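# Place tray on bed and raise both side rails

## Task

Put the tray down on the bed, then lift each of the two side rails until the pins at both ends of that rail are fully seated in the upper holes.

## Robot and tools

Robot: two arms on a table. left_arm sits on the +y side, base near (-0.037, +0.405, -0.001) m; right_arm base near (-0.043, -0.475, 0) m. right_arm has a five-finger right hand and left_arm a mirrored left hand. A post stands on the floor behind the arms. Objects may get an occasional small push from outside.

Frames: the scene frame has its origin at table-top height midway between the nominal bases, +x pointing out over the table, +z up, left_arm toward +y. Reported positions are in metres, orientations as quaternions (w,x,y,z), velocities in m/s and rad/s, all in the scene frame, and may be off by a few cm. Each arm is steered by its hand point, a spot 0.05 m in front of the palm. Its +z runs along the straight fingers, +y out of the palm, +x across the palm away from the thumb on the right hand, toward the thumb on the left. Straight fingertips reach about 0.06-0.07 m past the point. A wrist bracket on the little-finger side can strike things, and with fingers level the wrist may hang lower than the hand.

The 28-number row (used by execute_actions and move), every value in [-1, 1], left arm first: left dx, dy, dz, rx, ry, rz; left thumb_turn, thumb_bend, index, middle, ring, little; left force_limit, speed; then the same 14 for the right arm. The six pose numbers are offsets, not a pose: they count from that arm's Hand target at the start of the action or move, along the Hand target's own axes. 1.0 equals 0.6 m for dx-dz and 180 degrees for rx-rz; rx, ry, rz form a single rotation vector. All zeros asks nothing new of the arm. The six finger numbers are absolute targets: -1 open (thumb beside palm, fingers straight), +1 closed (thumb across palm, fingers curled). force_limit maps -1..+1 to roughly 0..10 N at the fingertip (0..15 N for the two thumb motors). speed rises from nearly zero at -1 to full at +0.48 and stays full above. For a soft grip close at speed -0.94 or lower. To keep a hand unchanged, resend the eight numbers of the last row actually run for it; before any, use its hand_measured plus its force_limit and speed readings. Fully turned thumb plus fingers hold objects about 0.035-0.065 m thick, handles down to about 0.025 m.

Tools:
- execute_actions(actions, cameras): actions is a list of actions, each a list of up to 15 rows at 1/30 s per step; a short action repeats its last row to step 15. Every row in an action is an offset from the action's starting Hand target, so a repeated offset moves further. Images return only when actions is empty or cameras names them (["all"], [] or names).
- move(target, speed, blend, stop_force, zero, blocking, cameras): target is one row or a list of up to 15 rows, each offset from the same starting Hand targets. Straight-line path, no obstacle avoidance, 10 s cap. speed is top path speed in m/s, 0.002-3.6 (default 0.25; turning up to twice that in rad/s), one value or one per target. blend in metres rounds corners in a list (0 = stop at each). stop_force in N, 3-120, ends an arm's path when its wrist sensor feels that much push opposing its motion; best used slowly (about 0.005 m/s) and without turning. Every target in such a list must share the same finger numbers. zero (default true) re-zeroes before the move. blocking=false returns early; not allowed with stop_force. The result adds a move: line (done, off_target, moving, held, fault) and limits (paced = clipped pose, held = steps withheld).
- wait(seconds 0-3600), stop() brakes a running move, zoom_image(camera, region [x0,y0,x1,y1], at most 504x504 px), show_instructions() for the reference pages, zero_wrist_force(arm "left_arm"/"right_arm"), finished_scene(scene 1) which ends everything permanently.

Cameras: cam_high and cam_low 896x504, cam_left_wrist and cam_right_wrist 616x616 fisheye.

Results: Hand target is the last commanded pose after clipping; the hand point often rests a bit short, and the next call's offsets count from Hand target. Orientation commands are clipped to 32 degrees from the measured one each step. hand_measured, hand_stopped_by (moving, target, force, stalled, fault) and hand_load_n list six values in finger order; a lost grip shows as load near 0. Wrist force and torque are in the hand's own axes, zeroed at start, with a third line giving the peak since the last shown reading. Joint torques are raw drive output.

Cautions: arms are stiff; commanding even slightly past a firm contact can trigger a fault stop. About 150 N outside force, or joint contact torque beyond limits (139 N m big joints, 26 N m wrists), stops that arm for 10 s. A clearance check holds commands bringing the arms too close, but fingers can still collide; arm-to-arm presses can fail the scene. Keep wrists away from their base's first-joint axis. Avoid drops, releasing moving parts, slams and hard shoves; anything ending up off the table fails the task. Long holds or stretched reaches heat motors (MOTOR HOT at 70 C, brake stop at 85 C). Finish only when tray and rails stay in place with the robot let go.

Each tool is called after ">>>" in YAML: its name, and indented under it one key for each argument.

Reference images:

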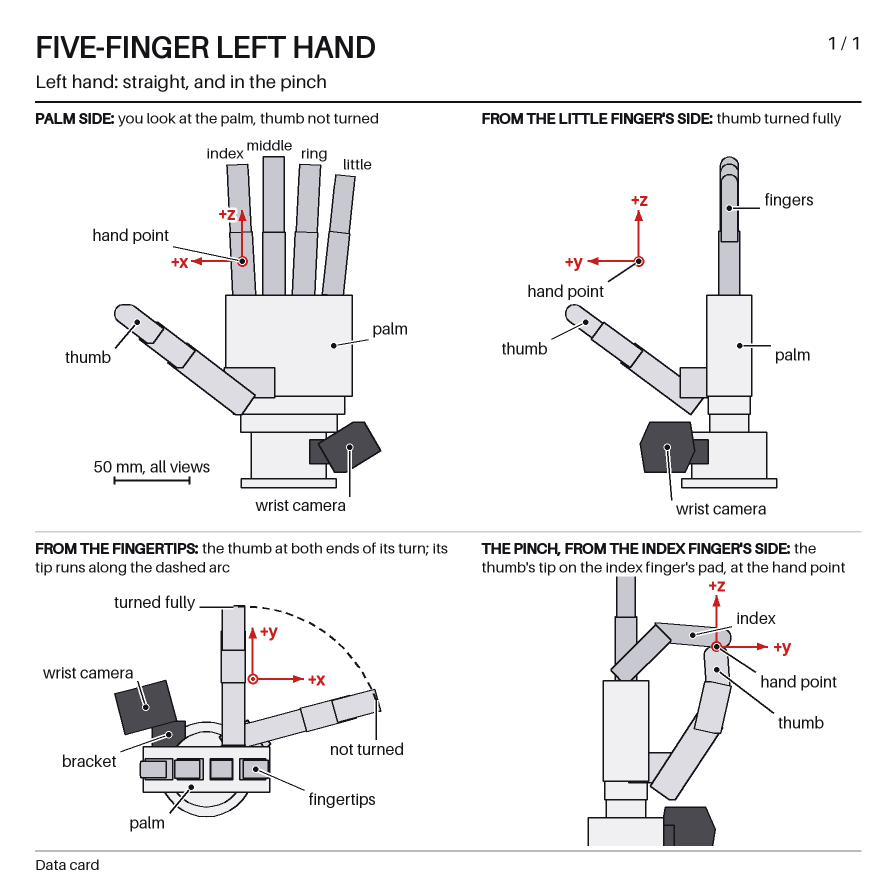

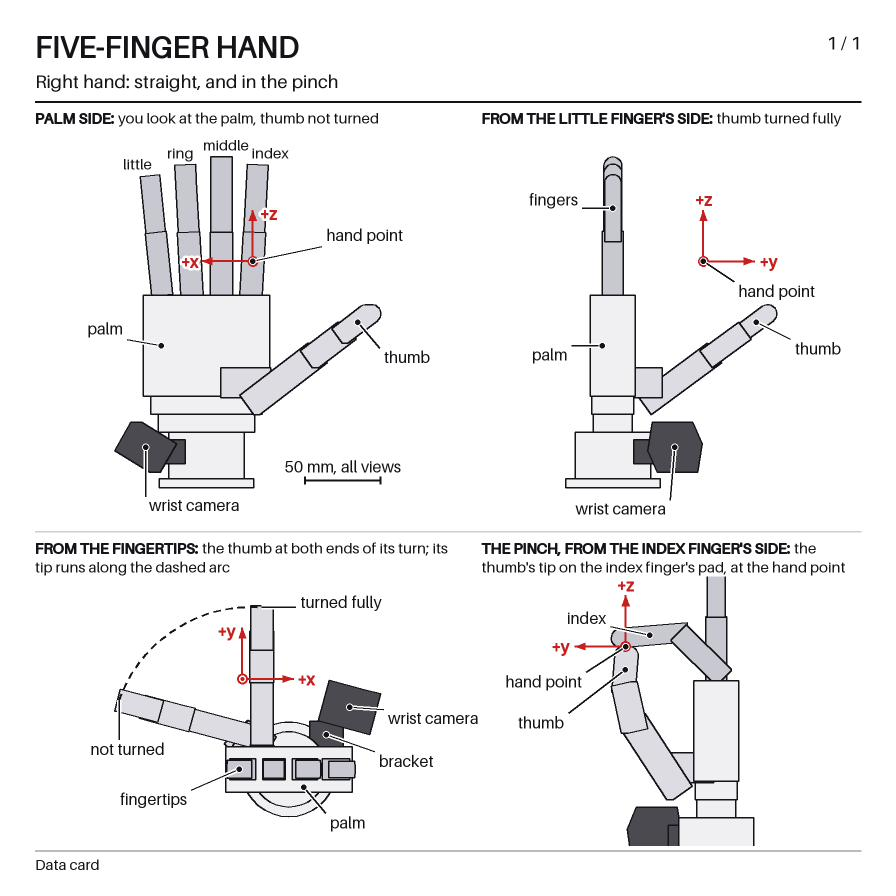

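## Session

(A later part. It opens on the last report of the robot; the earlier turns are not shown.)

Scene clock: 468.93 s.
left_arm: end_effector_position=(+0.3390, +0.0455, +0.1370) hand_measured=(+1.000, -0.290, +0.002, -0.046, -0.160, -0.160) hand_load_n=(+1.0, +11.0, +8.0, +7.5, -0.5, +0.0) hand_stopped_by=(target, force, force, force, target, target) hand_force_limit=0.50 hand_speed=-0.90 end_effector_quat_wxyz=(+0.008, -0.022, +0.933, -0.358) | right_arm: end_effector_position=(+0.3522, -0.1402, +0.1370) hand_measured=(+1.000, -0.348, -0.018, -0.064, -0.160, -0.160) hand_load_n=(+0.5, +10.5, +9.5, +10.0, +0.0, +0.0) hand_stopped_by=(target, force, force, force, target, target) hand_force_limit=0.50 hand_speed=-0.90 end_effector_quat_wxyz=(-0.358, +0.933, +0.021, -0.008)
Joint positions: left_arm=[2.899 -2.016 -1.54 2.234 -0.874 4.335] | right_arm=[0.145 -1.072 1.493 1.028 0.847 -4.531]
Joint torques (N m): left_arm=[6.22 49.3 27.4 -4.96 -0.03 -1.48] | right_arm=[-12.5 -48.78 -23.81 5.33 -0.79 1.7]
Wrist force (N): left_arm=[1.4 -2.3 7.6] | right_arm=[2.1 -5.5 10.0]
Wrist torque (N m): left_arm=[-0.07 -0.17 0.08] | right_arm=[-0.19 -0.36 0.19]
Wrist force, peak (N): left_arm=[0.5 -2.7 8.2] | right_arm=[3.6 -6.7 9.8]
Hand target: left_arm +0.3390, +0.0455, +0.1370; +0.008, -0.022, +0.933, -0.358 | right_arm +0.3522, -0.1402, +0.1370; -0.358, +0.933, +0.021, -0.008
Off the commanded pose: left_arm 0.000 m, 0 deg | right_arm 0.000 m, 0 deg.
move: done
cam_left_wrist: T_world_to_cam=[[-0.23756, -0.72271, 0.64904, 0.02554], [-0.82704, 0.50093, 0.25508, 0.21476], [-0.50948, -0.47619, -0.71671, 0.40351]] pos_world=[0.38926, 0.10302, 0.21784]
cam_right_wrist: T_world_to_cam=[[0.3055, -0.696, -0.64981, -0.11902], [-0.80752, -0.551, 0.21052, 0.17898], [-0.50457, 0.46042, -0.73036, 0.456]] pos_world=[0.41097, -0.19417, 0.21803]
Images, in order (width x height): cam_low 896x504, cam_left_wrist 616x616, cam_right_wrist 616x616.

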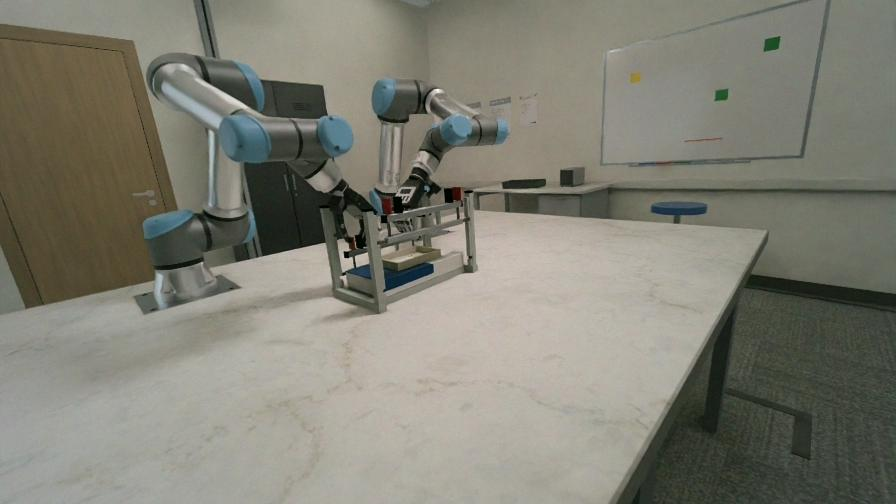

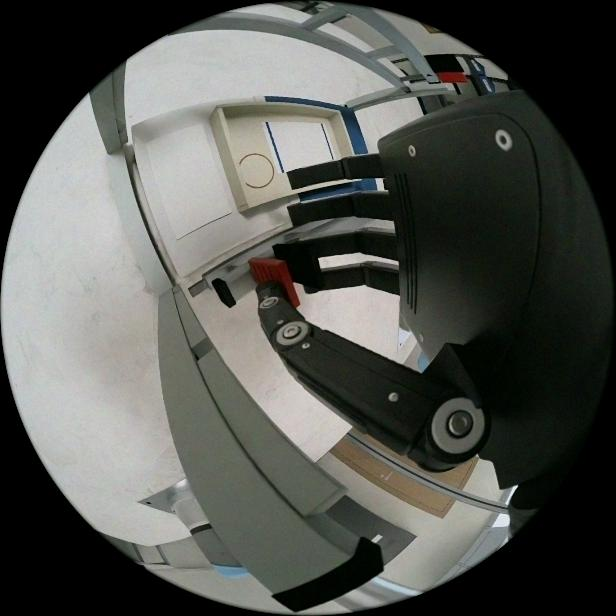

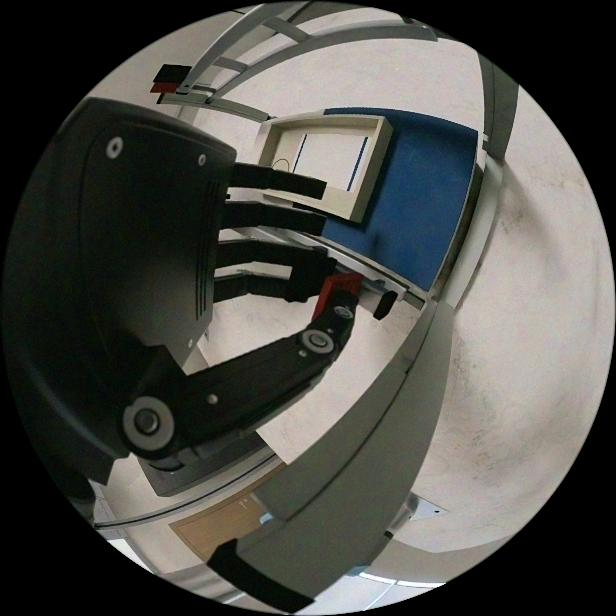

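>>> move:
  target:
    - [0,-0.11763,-0.13064,0,0,0,1,-0.27,0.02,0.03,-0.16,-0.16,0.5,-0.9,0,-0.11763,-0.13064,0,0,0,1,-0.28,0.02,0.03,-0.16,-0.16,0.5,-0.9]
  speed: 0.03
  stop_force: 15
  cameras: ["cam_left_wrist","cam_right_wrist","cam_low"]

>>> zoom_image:
  camera: "cam_low"
  region: [310, 170, 510, 320]

>>> zoom_image:
  camera: "cam_low"
  region: [310, 200, 370, 260]

>>> zoom_image:
  camera: "cam_left_wrist"
  region: [120, 200, 320, 400]

>>> zoom_image:
  camera: "cam_right_wrist"
  region: [270, 200, 470, 400]

Scene clock: 475.63 s.
left_arm: end_effector_position=(+0.3390, +0.0455, +0.2425) hand_measured=(+1.000, -0.290, +0.002, -0.046, -0.160, -0.160) hand_load_n=(+1.0, +11.0, +7.5, +7.0, +0.0, +0.0) hand_stopped_by=(target, force, force, force, target, target) hand_force_limit=0.50 hand_speed=-0.90 end_effector_quat_wxyz=(+0.008, -0.022, +0.933, -0.358) | right_arm: end_effector_position=(+0.3521, -0.1402, +0.2425) hand_measured=(+1.000, -0.348, -0.018, -0.064, -0.160, -0.160) hand_load_n=(+1.0, +10.5, +9.0, +9.5, +0.0, +0.0) hand_stopped_by=(target, force, force, force, target, target) hand_force_limit=0.50 hand_speed=-0.90 end_effector_quat_wxyz=(-0.358, +0.933, +0.021, -0.008)
Joint positions: left_arm=[2.899 -1.944 -1.362 1.985 -0.874 4.335] | right_arm=[0.145 -1.146 1.322 1.272 0.847 -4.53]
Joint torques (N m): left_arm=[-5.93 47.35 29.48 -3.8 -0.7 1.28] | right_arm=[8.31 -47.58 -27.13 4.13 0.79 -1.17]
Wrist force (N): left_arm=[5.4 -1.4 5.9] | right_arm=[-3.1 -4.1 8.8]
Wrist torque (N m): left_arm=[-0.02 -0.35 0.10] | right_arm=[-0.10 -0.17 0.19]
Wrist force, peak (N): left_arm=[5.6 -1.0 7.0] | right_arm=[2.1 -5.4 10.2]
Hand target: left_arm +0.3390, +0.0455, +0.2425; +0.008, -0.022, +0.933, -0.358 | right_arm +0.3521, -0.1402, +0.2425; -0.358, +0.933, +0.021, -0.008
Off the commanded pose: left_arm 0.000 m, 0 deg | right_arm 0.000 m, 0 deg.
move: done
cam_left_wrist: T_world_to_cam=[[-0.23752, -0.72267, 0.64909, -0.04291], [-0.82707, 0.50091, 0.25505, 0.18789], [-0.50945, -0.47627, -0.71668, 0.47903]] pos_world=[0.38926, 0.10302, 0.32324]
cam_right_wrist: T_world_to_cam=[[0.30552, -0.69593, -0.64988, -0.05047], [-0.80749, -0.55106, 0.21049, 0.1567], [-0.5046, 0.46046, -0.73031, 0.53294]] pos_world=[0.41087, -0.19417, 0.32343]
Images, in order (width x height): cam_low 896x504, cam_left_wrist 616x616, cam_right_wrist 616x616.

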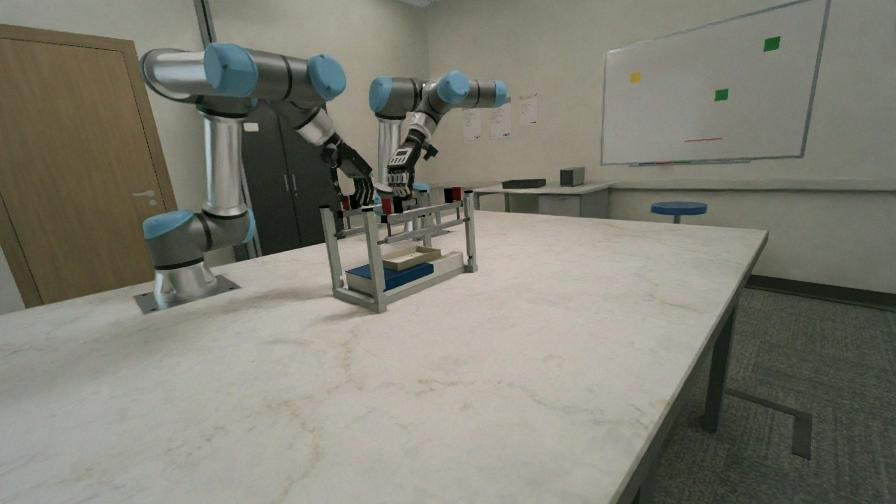

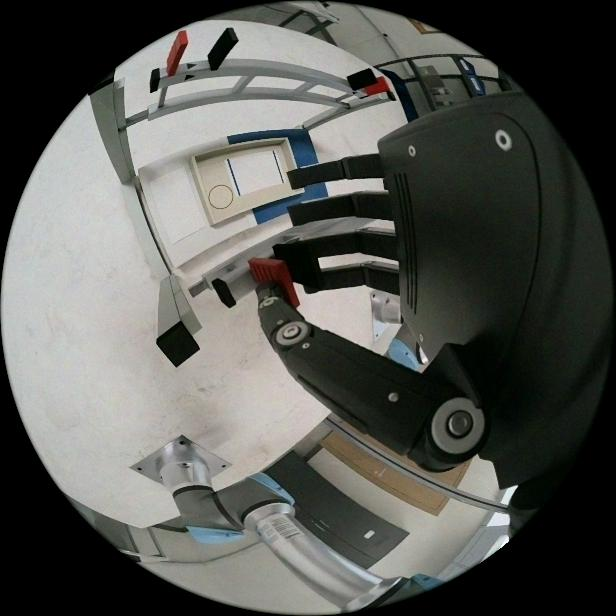

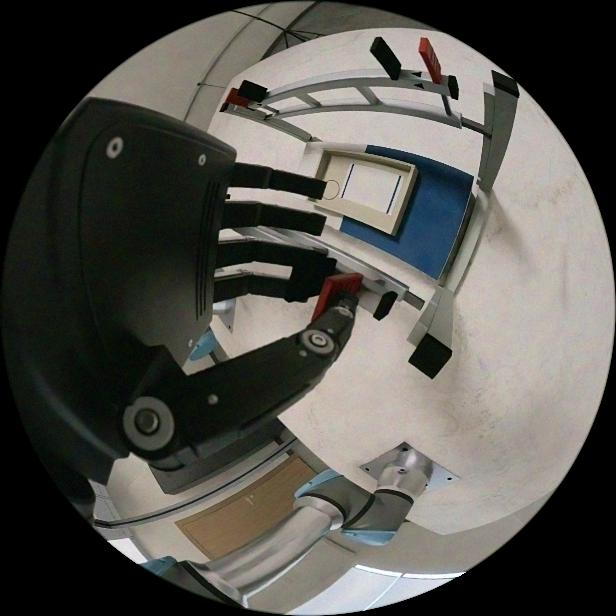

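Scaled by 2.520.

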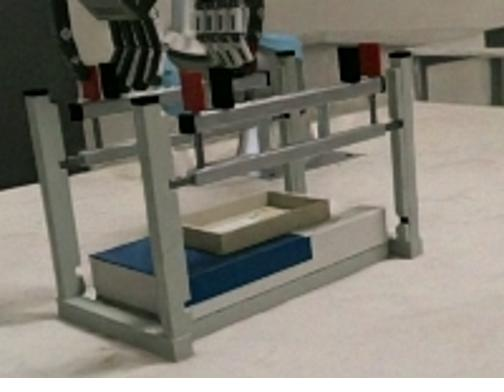

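Scaled by 8.400.

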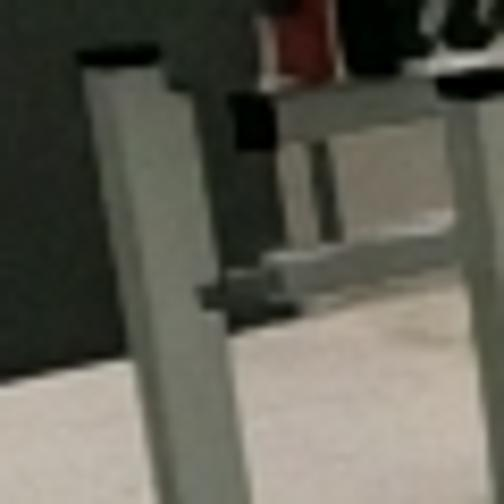

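Scaled by 2.520 from the camera's image (finer frame: 880x880).

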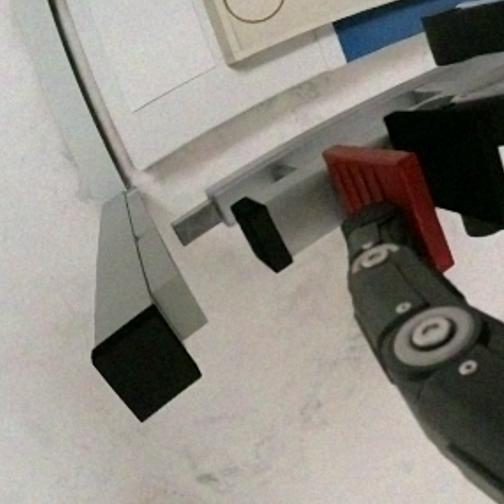

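Scaled by 2.520 from the camera's image (finer frame: 880x880).

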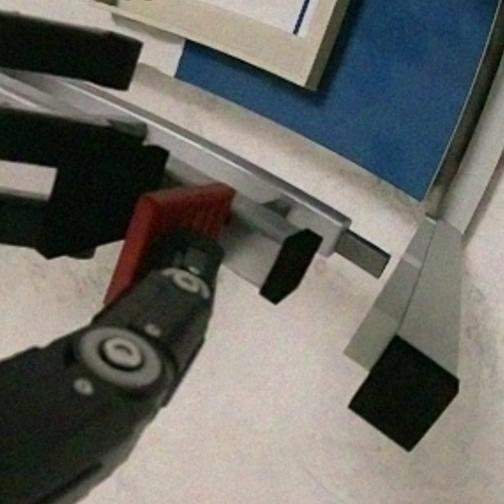

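>>> move:
  target:
    - [0,-0.00112,-0.00124,0,0,0,1,-0.27,0.02,0.03,-0.16,-0.16,0.5,-0.9,0,-0.00112,-0.00124,0,0,0,1,-0.28,0.02,0.03,-0.16,-0.16,0.5,-0.9]
  speed: 0.01

>>> move:
  target:
    - [0,0,0,0,0,0,1,-0.50,0.02,0.03,-0.16,-0.16,0.5,-0.9,0,0,0,0,0,0,1,-0.54,0.02,0.03,-0.16,-0.16,0.5,-0.9]
  speed: 0.02
  cameras: ["cam_left_wrist","cam_right_wrist","cam_low"]

>>> zoom_image:
  camera: "cam_low"
  region: [310, 200, 370, 260]

>>> zoom_image:
  camera: "cam_left_wrist"
  region: [120, 200, 320, 400]

>>> zoom_image:
  camera: "cam_right_wrist"
  region: [270, 200, 470, 400]

Scene clock: 478.83 s.
left_arm: end_effector_position=(+0.3390, +0.0455, +0.2435) hand_measured=(+1.000, -0.290, +0.002, -0.046, -0.160, -0.160) hand_load_n=(+1.0, +11.0, +7.5, +7.0, +0.0, +0.0) hand_stopped_by=(target, force, force, force, target, target) hand_force_limit=0.50 hand_speed=-0.90 end_effector_quat_wxyz=(+0.008, -0.022, +0.933, -0.358) | right_arm: end_effector_position=(+0.3521, -0.1402, +0.2435) hand_measured=(+1.000, -0.348, -0.018, -0.064, -0.160, -0.160) hand_load_n=(+1.0, +11.0, +9.0, +9.5, +0.0, +0.0) hand_stopped_by=(target, force, force, force, target, target) hand_force_limit=0.50 hand_speed=-0.90 end_effector_quat_wxyz=(-0.358, +0.933, +0.021, -0.008)
Joint positions: left_arm=[2.899 -1.944 -1.36 1.982 -0.874 4.335] | right_arm=[0.145 -1.146 1.321 1.275 0.847 -4.53]
Joint torques (N m): left_arm=[-7.09 47.48 28.46 -3.56 -1.6 1.15] | right_arm=[8.66 -48.11 -27.26 4.19 1.88 -0.83]
Wrist force (N): left_arm=[5.5 -0.8 6.4] | right_arm=[-3.4 -3.9 8.8]
Wrist torque (N m): left_arm=[0.04 -0.36 0.08] | right_arm=[-0.07 -0.12 0.18]
Wrist force, peak (N): left_arm=[5.5 -0.9 7.0] | right_arm=[-3.4 -3.9 9.4]
Hand target: left_arm +0.3390, +0.0455, +0.2435; +0.008, -0.022, +0.933, -0.358 | right_arm +0.3521, -0.1402, +0.2435; -0.358, +0.933, +0.021, -0.008
Off the commanded pose: left_arm 0.000 m, 0 deg | right_arm 0.000 m, 0 deg.
move: done

Scene clock: 480.57 s.
left_arm: end_effector_position=(+0.3390, +0.0455, +0.2435) hand_measured=(+1.000, -0.502, +0.002, -0.046, -0.160, -0.160) hand_load_n=(+0.5, +4.0, +7.5, +7.0, +0.0, +0.0) hand_stopped_by=(target, target, force, force, target, target) hand_force_limit=0.50 hand_speed=-0.90 end_effector_quat_wxyz=(+0.008, -0.022, +0.933, -0.358) | right_arm: end_effector_position=(+0.3521, -0.1402, +0.2435) hand_measured=(+1.000, -0.542, -0.018, -0.064, -0.160, -0.160) hand_load_n=(+0.5, +5.0, +9.0, +9.5, +0.0, -0.5) hand_stopped_by=(target, target, force, force, target, target) hand_force_limit=0.50 hand_speed=-0.90 end_effector_quat_wxyz=(-0.358, +0.933, +0.021, -0.008)
Joint positions: left_arm=[2.899 -1.944 -1.36 1.982 -0.874 4.335] | right_arm=[0.145 -1.146 1.32 1.275 0.847 -4.53]
Joint torques (N m): left_arm=[-0.35 47.04 25.67 -4.03 -1.57 0.39] | right_arm=[7.42 -42.56 -19.49 3.92 1.78 0.05]
Wrist force (N): left_arm=[2.6 -6.3 6.9] | right_arm=[1.7 -8.3 9.0]
Wrist torque (N m): left_arm=[-0.45 -0.19 0.12] | right_arm=[-0.50 -0.44 0.21]
Wrist force, peak (N): left_arm=[5.5 -3.2 8.0] | right_arm=[1.7 -8.3 9.0]
Hand target: left_arm +0.3390, +0.0455, +0.2435; +0.008, -0.022, +0.933, -0.358 | right_arm +0.3521, -0.1402, +0.2435; -0.358, +0.933, +0.021, -0.008
Off the commanded pose: left_arm 0.000 m, 0 deg | right_arm 0.000 m, 0 deg.
move: done
cam_left_wrist: T_world_to_cam=[[-0.23761, -0.72268, 0.64906, -0.04351], [-0.82703, 0.50098, 0.25504, 0.18762], [-0.50948, -0.47619, -0.71671, 0.47976]] pos_world=[0.38926, 0.10302, 0.32424]
cam_right_wrist: T_world_to_cam=[[0.30556, -0.69596, -0.64983, -0.04986], [-0.8075, -0.55105, 0.21047, 0.1565], [-0.50457, 0.46042, -0.73036, 0.53366]] pos_world=[0.41087, -0.19417, 0.32443]
Images, in order (width x height): cam_low 896x504, cam_left_wrist 616x616, cam_right_wrist 616x616.

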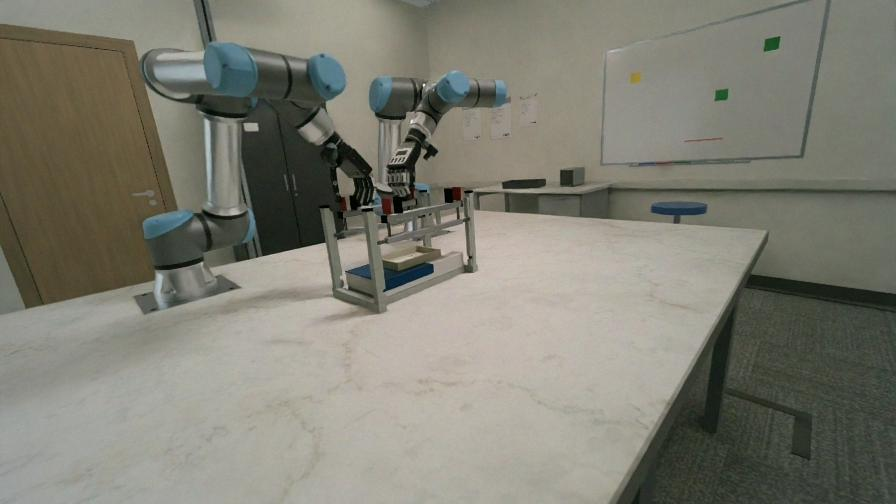

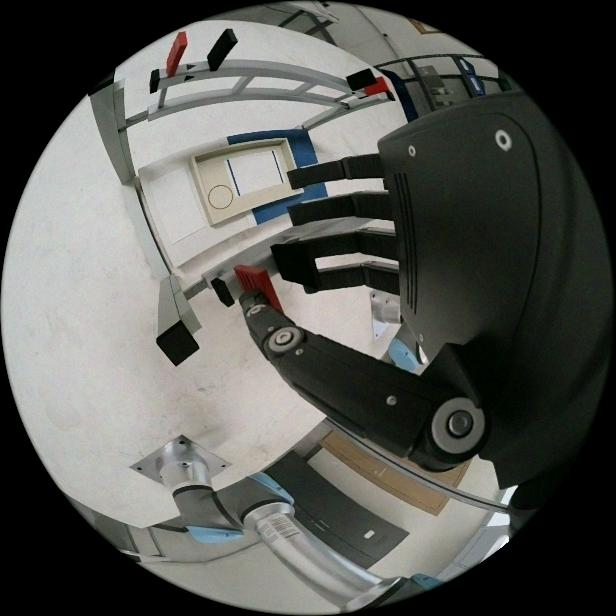

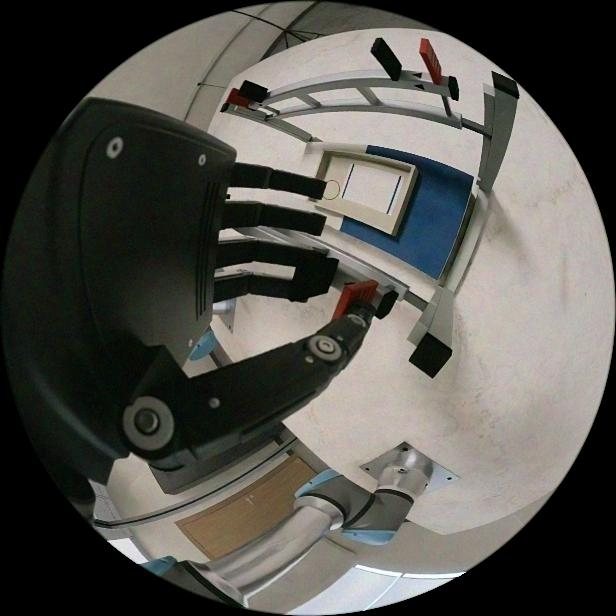

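Scaled by 8.400.

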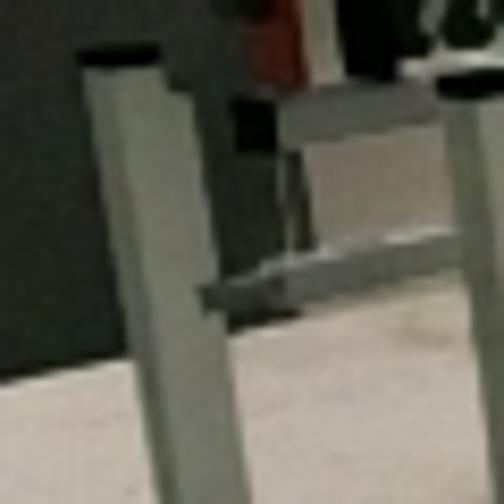

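Scaled by 2.520 from the camera's image (finer frame: 880x880).

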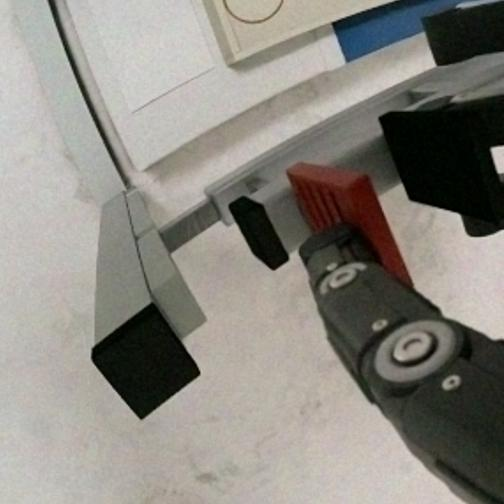

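Scaled by 2.520 from the camera's image (finer frame: 880x880).

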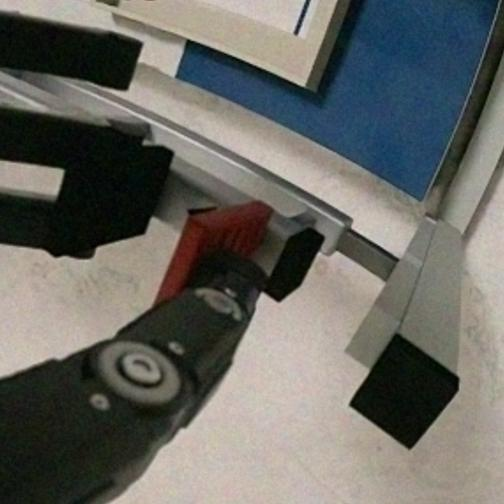

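>>> move:
  target:
    - [0,0,0,0,0,0,1,-0.8,0.02,0.03,-0.16,-0.16,0.5,-0.9,0,0,0,0,0,0,1,-0.8,0.02,0.03,-0.16,-0.16,0.5,-0.9]
  speed: 0.02
  cameras: ["cam_left_wrist","cam_right_wrist","cam_low"]

>>> zoom_image:
  camera: "cam_low"
  region: [310, 200, 370, 260]

>>> zoom_image:
  camera: "cam_left_wrist"
  region: [120, 200, 320, 400]

>>> zoom_image:
  camera: "cam_right_wrist"
  region: [270, 200, 470, 400]

Scene clock: 485.00 s.
left_arm: end_effector_position=(+0.3390, +0.0455, +0.2435) hand_measured=(+1.000, -0.800, +0.002, -0.046, -0.160, -0.160) hand_load_n=(+0.0, +0.0, +7.5, +7.0, +0.0, +0.0) hand_stopped_by=(target, target, force, force, target, target) hand_force_limit=0.50 hand_speed=-0.90 end_effector_quat_wxyz=(+0.008, -0.022, +0.933, -0.358) | right_arm: end_effector_position=(+0.3521, -0.1402, +0.2435) hand_measured=(+1.000, -0.800, -0.018, -0.064, -0.160, -0.160) hand_load_n=(+0.0, +0.0, +9.0, +9.5, +0.0, +0.0) hand_stopped_by=(target, target, force, force, target, target) hand_force_limit=0.50 hand_speed=-0.90 end_effector_quat_wxyz=(-0.358, +0.933, +0.021, -0.008)
Joint positions: left_arm=[2.899 -1.944 -1.36 1.982 -0.874 4.335] | right_arm=[0.145 -1.146 1.32 1.275 0.847 -4.53]
Joint torques (N m): left_arm=[10.43 33.67 15.56 -4.26 -1.59 -1.06] | right_arm=[5.3 -33.18 -13.96 3.61 1.16 1.33]
Wrist force (N): left_arm=[1.9 -9.4 10.8] | right_arm=[2.2 -11.2 12.1]
Wrist torque (N m): left_arm=[-0.57 -0.10 0.16] | right_arm=[-0.66 -0.51 0.16]
Wrist force, peak (N): left_arm=[2.0 -9.3 11.2] | right_arm=[2.1 -11.6 12.4]
Hand target: left_arm +0.3390, +0.0455, +0.2435; +0.008, -0.022, +0.933, -0.358 | right_arm +0.3521, -0.1402, +0.2435; -0.358, +0.933, +0.021, -0.008
Off the commanded pose: left_arm 0.000 m, 0 deg | right_arm 0.000 m, 0 deg.
move: done
cam_left_wrist: T_world_to_cam=[[-0.23756, -0.72271, 0.64904, -0.04352], [-0.82704, 0.50093, 0.25508, 0.18761], [-0.50948, -0.47619, -0.71671, 0.47976]] pos_world=[0.38926, 0.10302, 0.32424]
cam_right_wrist: T_world_to_cam=[[0.30556, -0.69596, -0.64983, -0.04986], [-0.8075, -0.55105, 0.21047, 0.1565], [-0.50457, 0.46042, -0.73036, 0.53366]] pos_world=[0.41087, -0.19417, 0.32443]
Images, in order (width x height): cam_low 896x504, cam_left_wrist 616x616, cam_right_wrist 616x616.

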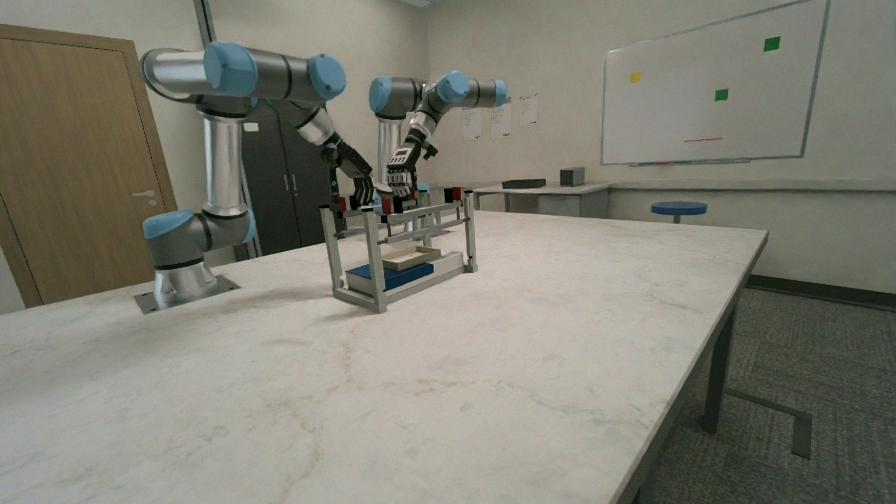

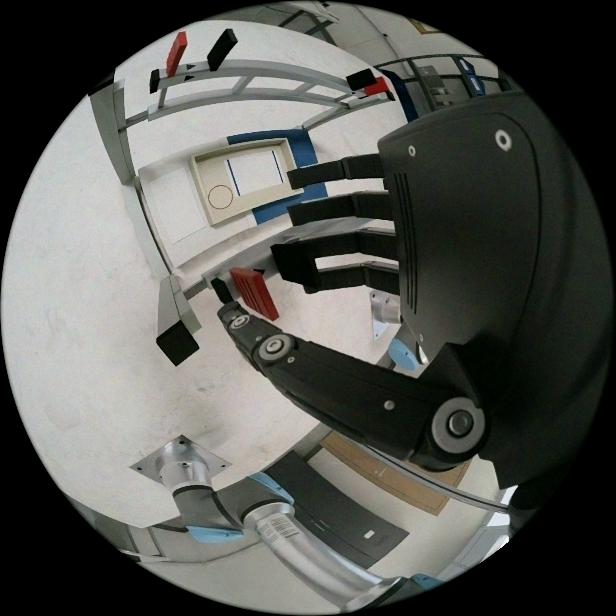

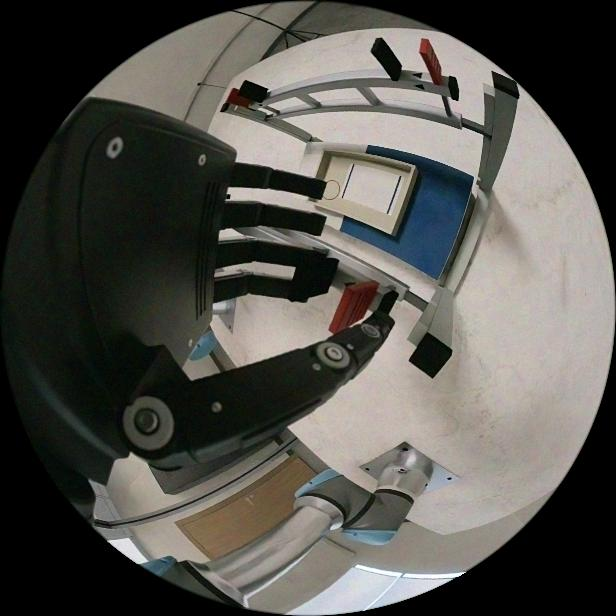

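Scaled by 8.400.

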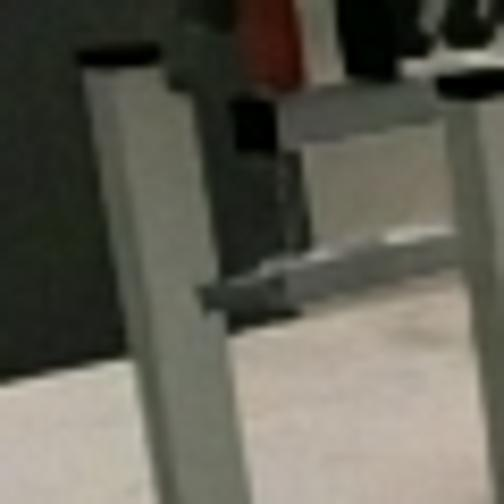

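Scaled by 2.520 from the camera's image (finer frame: 880x880).

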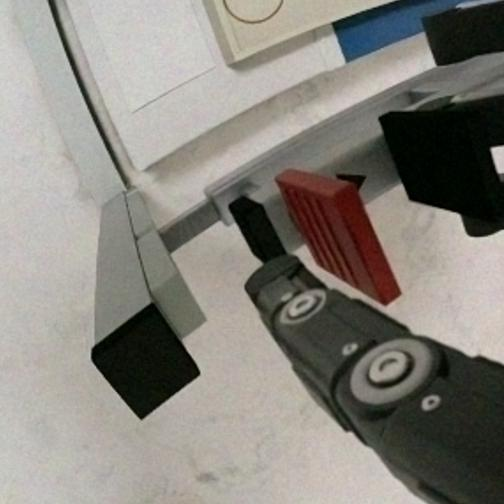

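Scaled by 2.520 from the camera's image (finer frame: 880x880).

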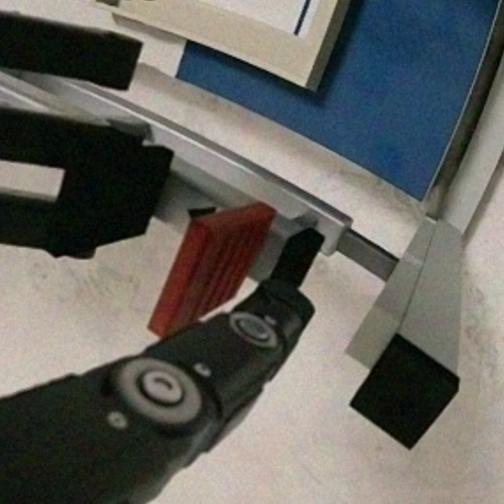

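>>> move:
  target:
    - [0,0,0,0,0,0,1,-0.8,-0.16,-0.16,-0.16,-0.16,0,-0.8,0,0,0,0,0,0,1,-0.8,-0.16,-0.16,-0.16,-0.16,0,-0.8]
    - [0,-0.0781,-0.0867,0,0,0,1,-0.8,-0.16,-0.16,-0.16,-0.16,0,-0.8,0,-0.0781,-0.0867,0,0,0,1,-0.8,-0.16,-0.16,-0.16,-0.16,0,-0.8]
  speed: 0.05
  cameras: ["all"]

>>> zoom_image:
  camera: "cam_low"
  region: [310, 170, 510, 320]

>>> zoom_image:
  camera: "cam_left_wrist"
  region: [100, 0, 420, 320]

>>> zoom_image:
  camera: "cam_right_wrist"
  region: [210, 0, 530, 320]

Scene clock: 489.80 s.
left_arm: end_effector_position=(+0.3390, +0.0455, +0.3134) hand_measured=(+1.000, -0.800, -0.160, -0.160, -0.160, -0.160) hand_load_n=(+0.0, +0.0, +0.0, +0.0, +0.0, +0.0) hand_stopped_by=(target, target, target, target, target, target) hand_force_limit=0.00 hand_speed=-0.80 end_effector_quat_wxyz=(+0.009, -0.022, +0.933, -0.358) | right_arm: end_effector_position=(+0.3520, -0.1401, +0.3135) hand_measured=(+1.000, -0.800, -0.160, -0.160, -0.160, -0.160) hand_load_n=(+0.0, +0.0, +0.0, +0.0, +0.0, +0.0) hand_stopped_by=(target, target, target, target, target, target) hand_force_limit=0.00 hand_speed=-0.80 end_effector_quat_wxyz=(-0.358, +0.933, +0.021, -0.008)
Joint positions: left_arm=[2.899 -1.931 -1.199 1.808 -0.874 4.335] | right_arm=[0.145 -1.162 1.163 1.447 0.847 -4.53]
Joint torques (N m): left_arm=[-7.95 30.98 28.68 -3.94 -0.22 1.29] | right_arm=[12.62 -29.48 -24.27 4.59 0.55 -1.22]
Wrist force (N): left_arm=[2.6 -0.2 0.8] | right_arm=[1.9 -1.2 0.1]
Wrist torque (N m): left_arm=[-0.06 -0.39 0.01] | right_arm=[0.03 -0.22 0.31]
Wrist force, peak (N): left_arm=[2.1 -9.3 11.3] | right_arm=[2.1 -12.1 11.8]
Hand target: left_arm +0.3390, +0.0455, +0.3135; +0.008, -0.022, +0.933, -0.358 | right_arm +0.3521, -0.1401, +0.3135; -0.358, +0.933, +0.021, -0.008
Off the commanded pose: left_arm 0.000 m, 0 deg | right_arm 0.000 m, 0 deg.
move: done
cam_left_wrist: T_world_to_cam=[[-0.23754, -0.72261, 0.64916, -0.08909], [-0.82704, 0.50097, 0.25502, 0.16983], [-0.50949, -0.4763, -0.71663, 0.52987]] pos_world=[0.38926, 0.10292, 0.39424]
cam_right_wrist: T_world_to_cam=[[0.30554, -0.69586, -0.64994, -0.0042], [-0.80749, -0.55108, 0.2104, 0.14176], [-0.50458, 0.46054, -0.73028, 0.58469]] pos_world=[0.41078, -0.19407, 0.39443]

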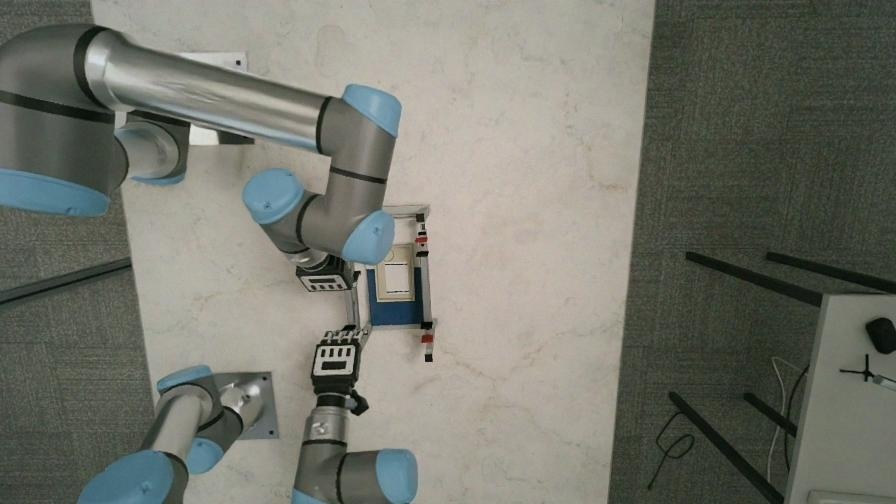

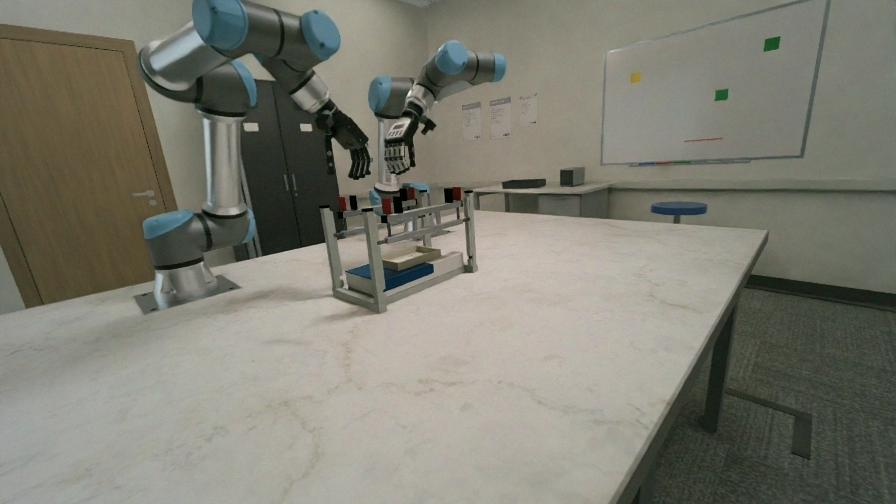

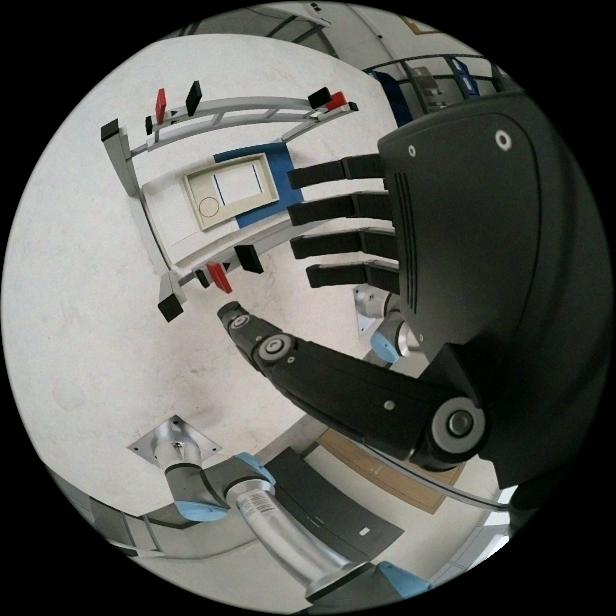

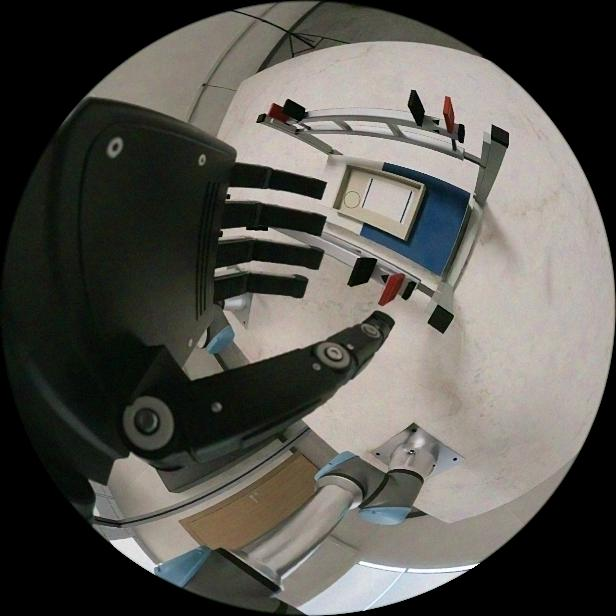

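Scaled by 2.520.

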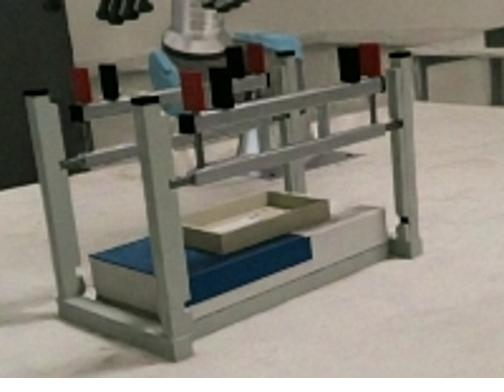

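Scaled by 1.575 from the camera's image (finer frame: 880x880).

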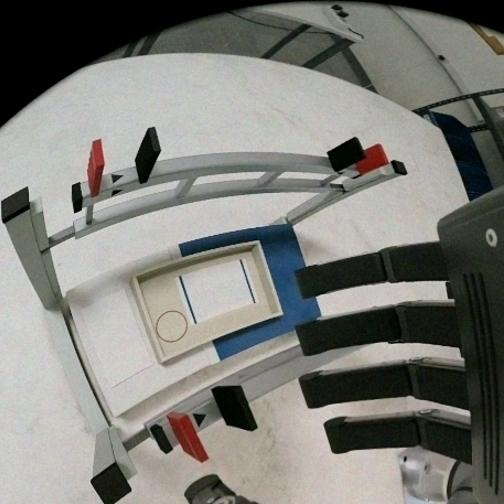

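Scaled by 1.575 from the camera's image (finer frame: 880x880).

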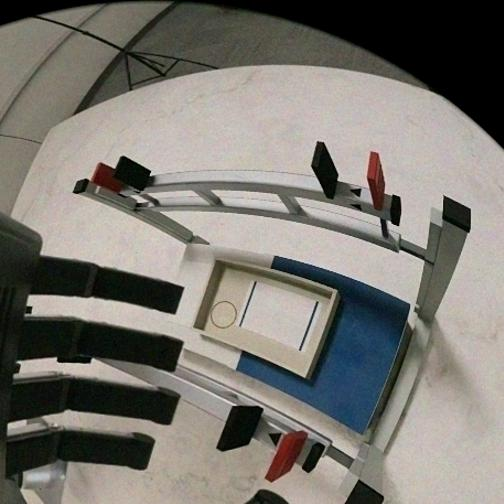

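>>> zoom_image:
  camera: "cam_low"
  region: [360, 180, 480, 250]

>>> zoom_image:
  camera: "cam_low"
  region: [310, 180, 430, 260]

Scaled by 4.200.

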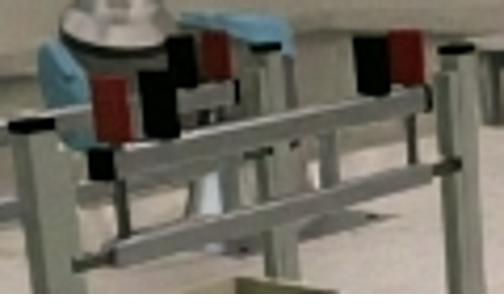

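Scaled by 4.200.

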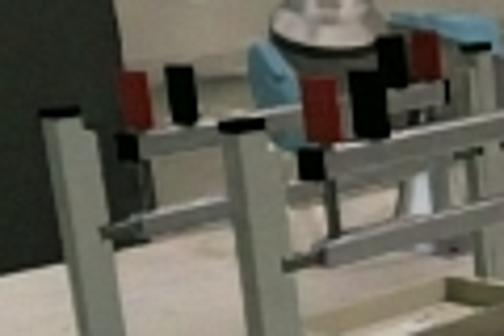

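>>> finished_scene:

The scene is finished: the task was done.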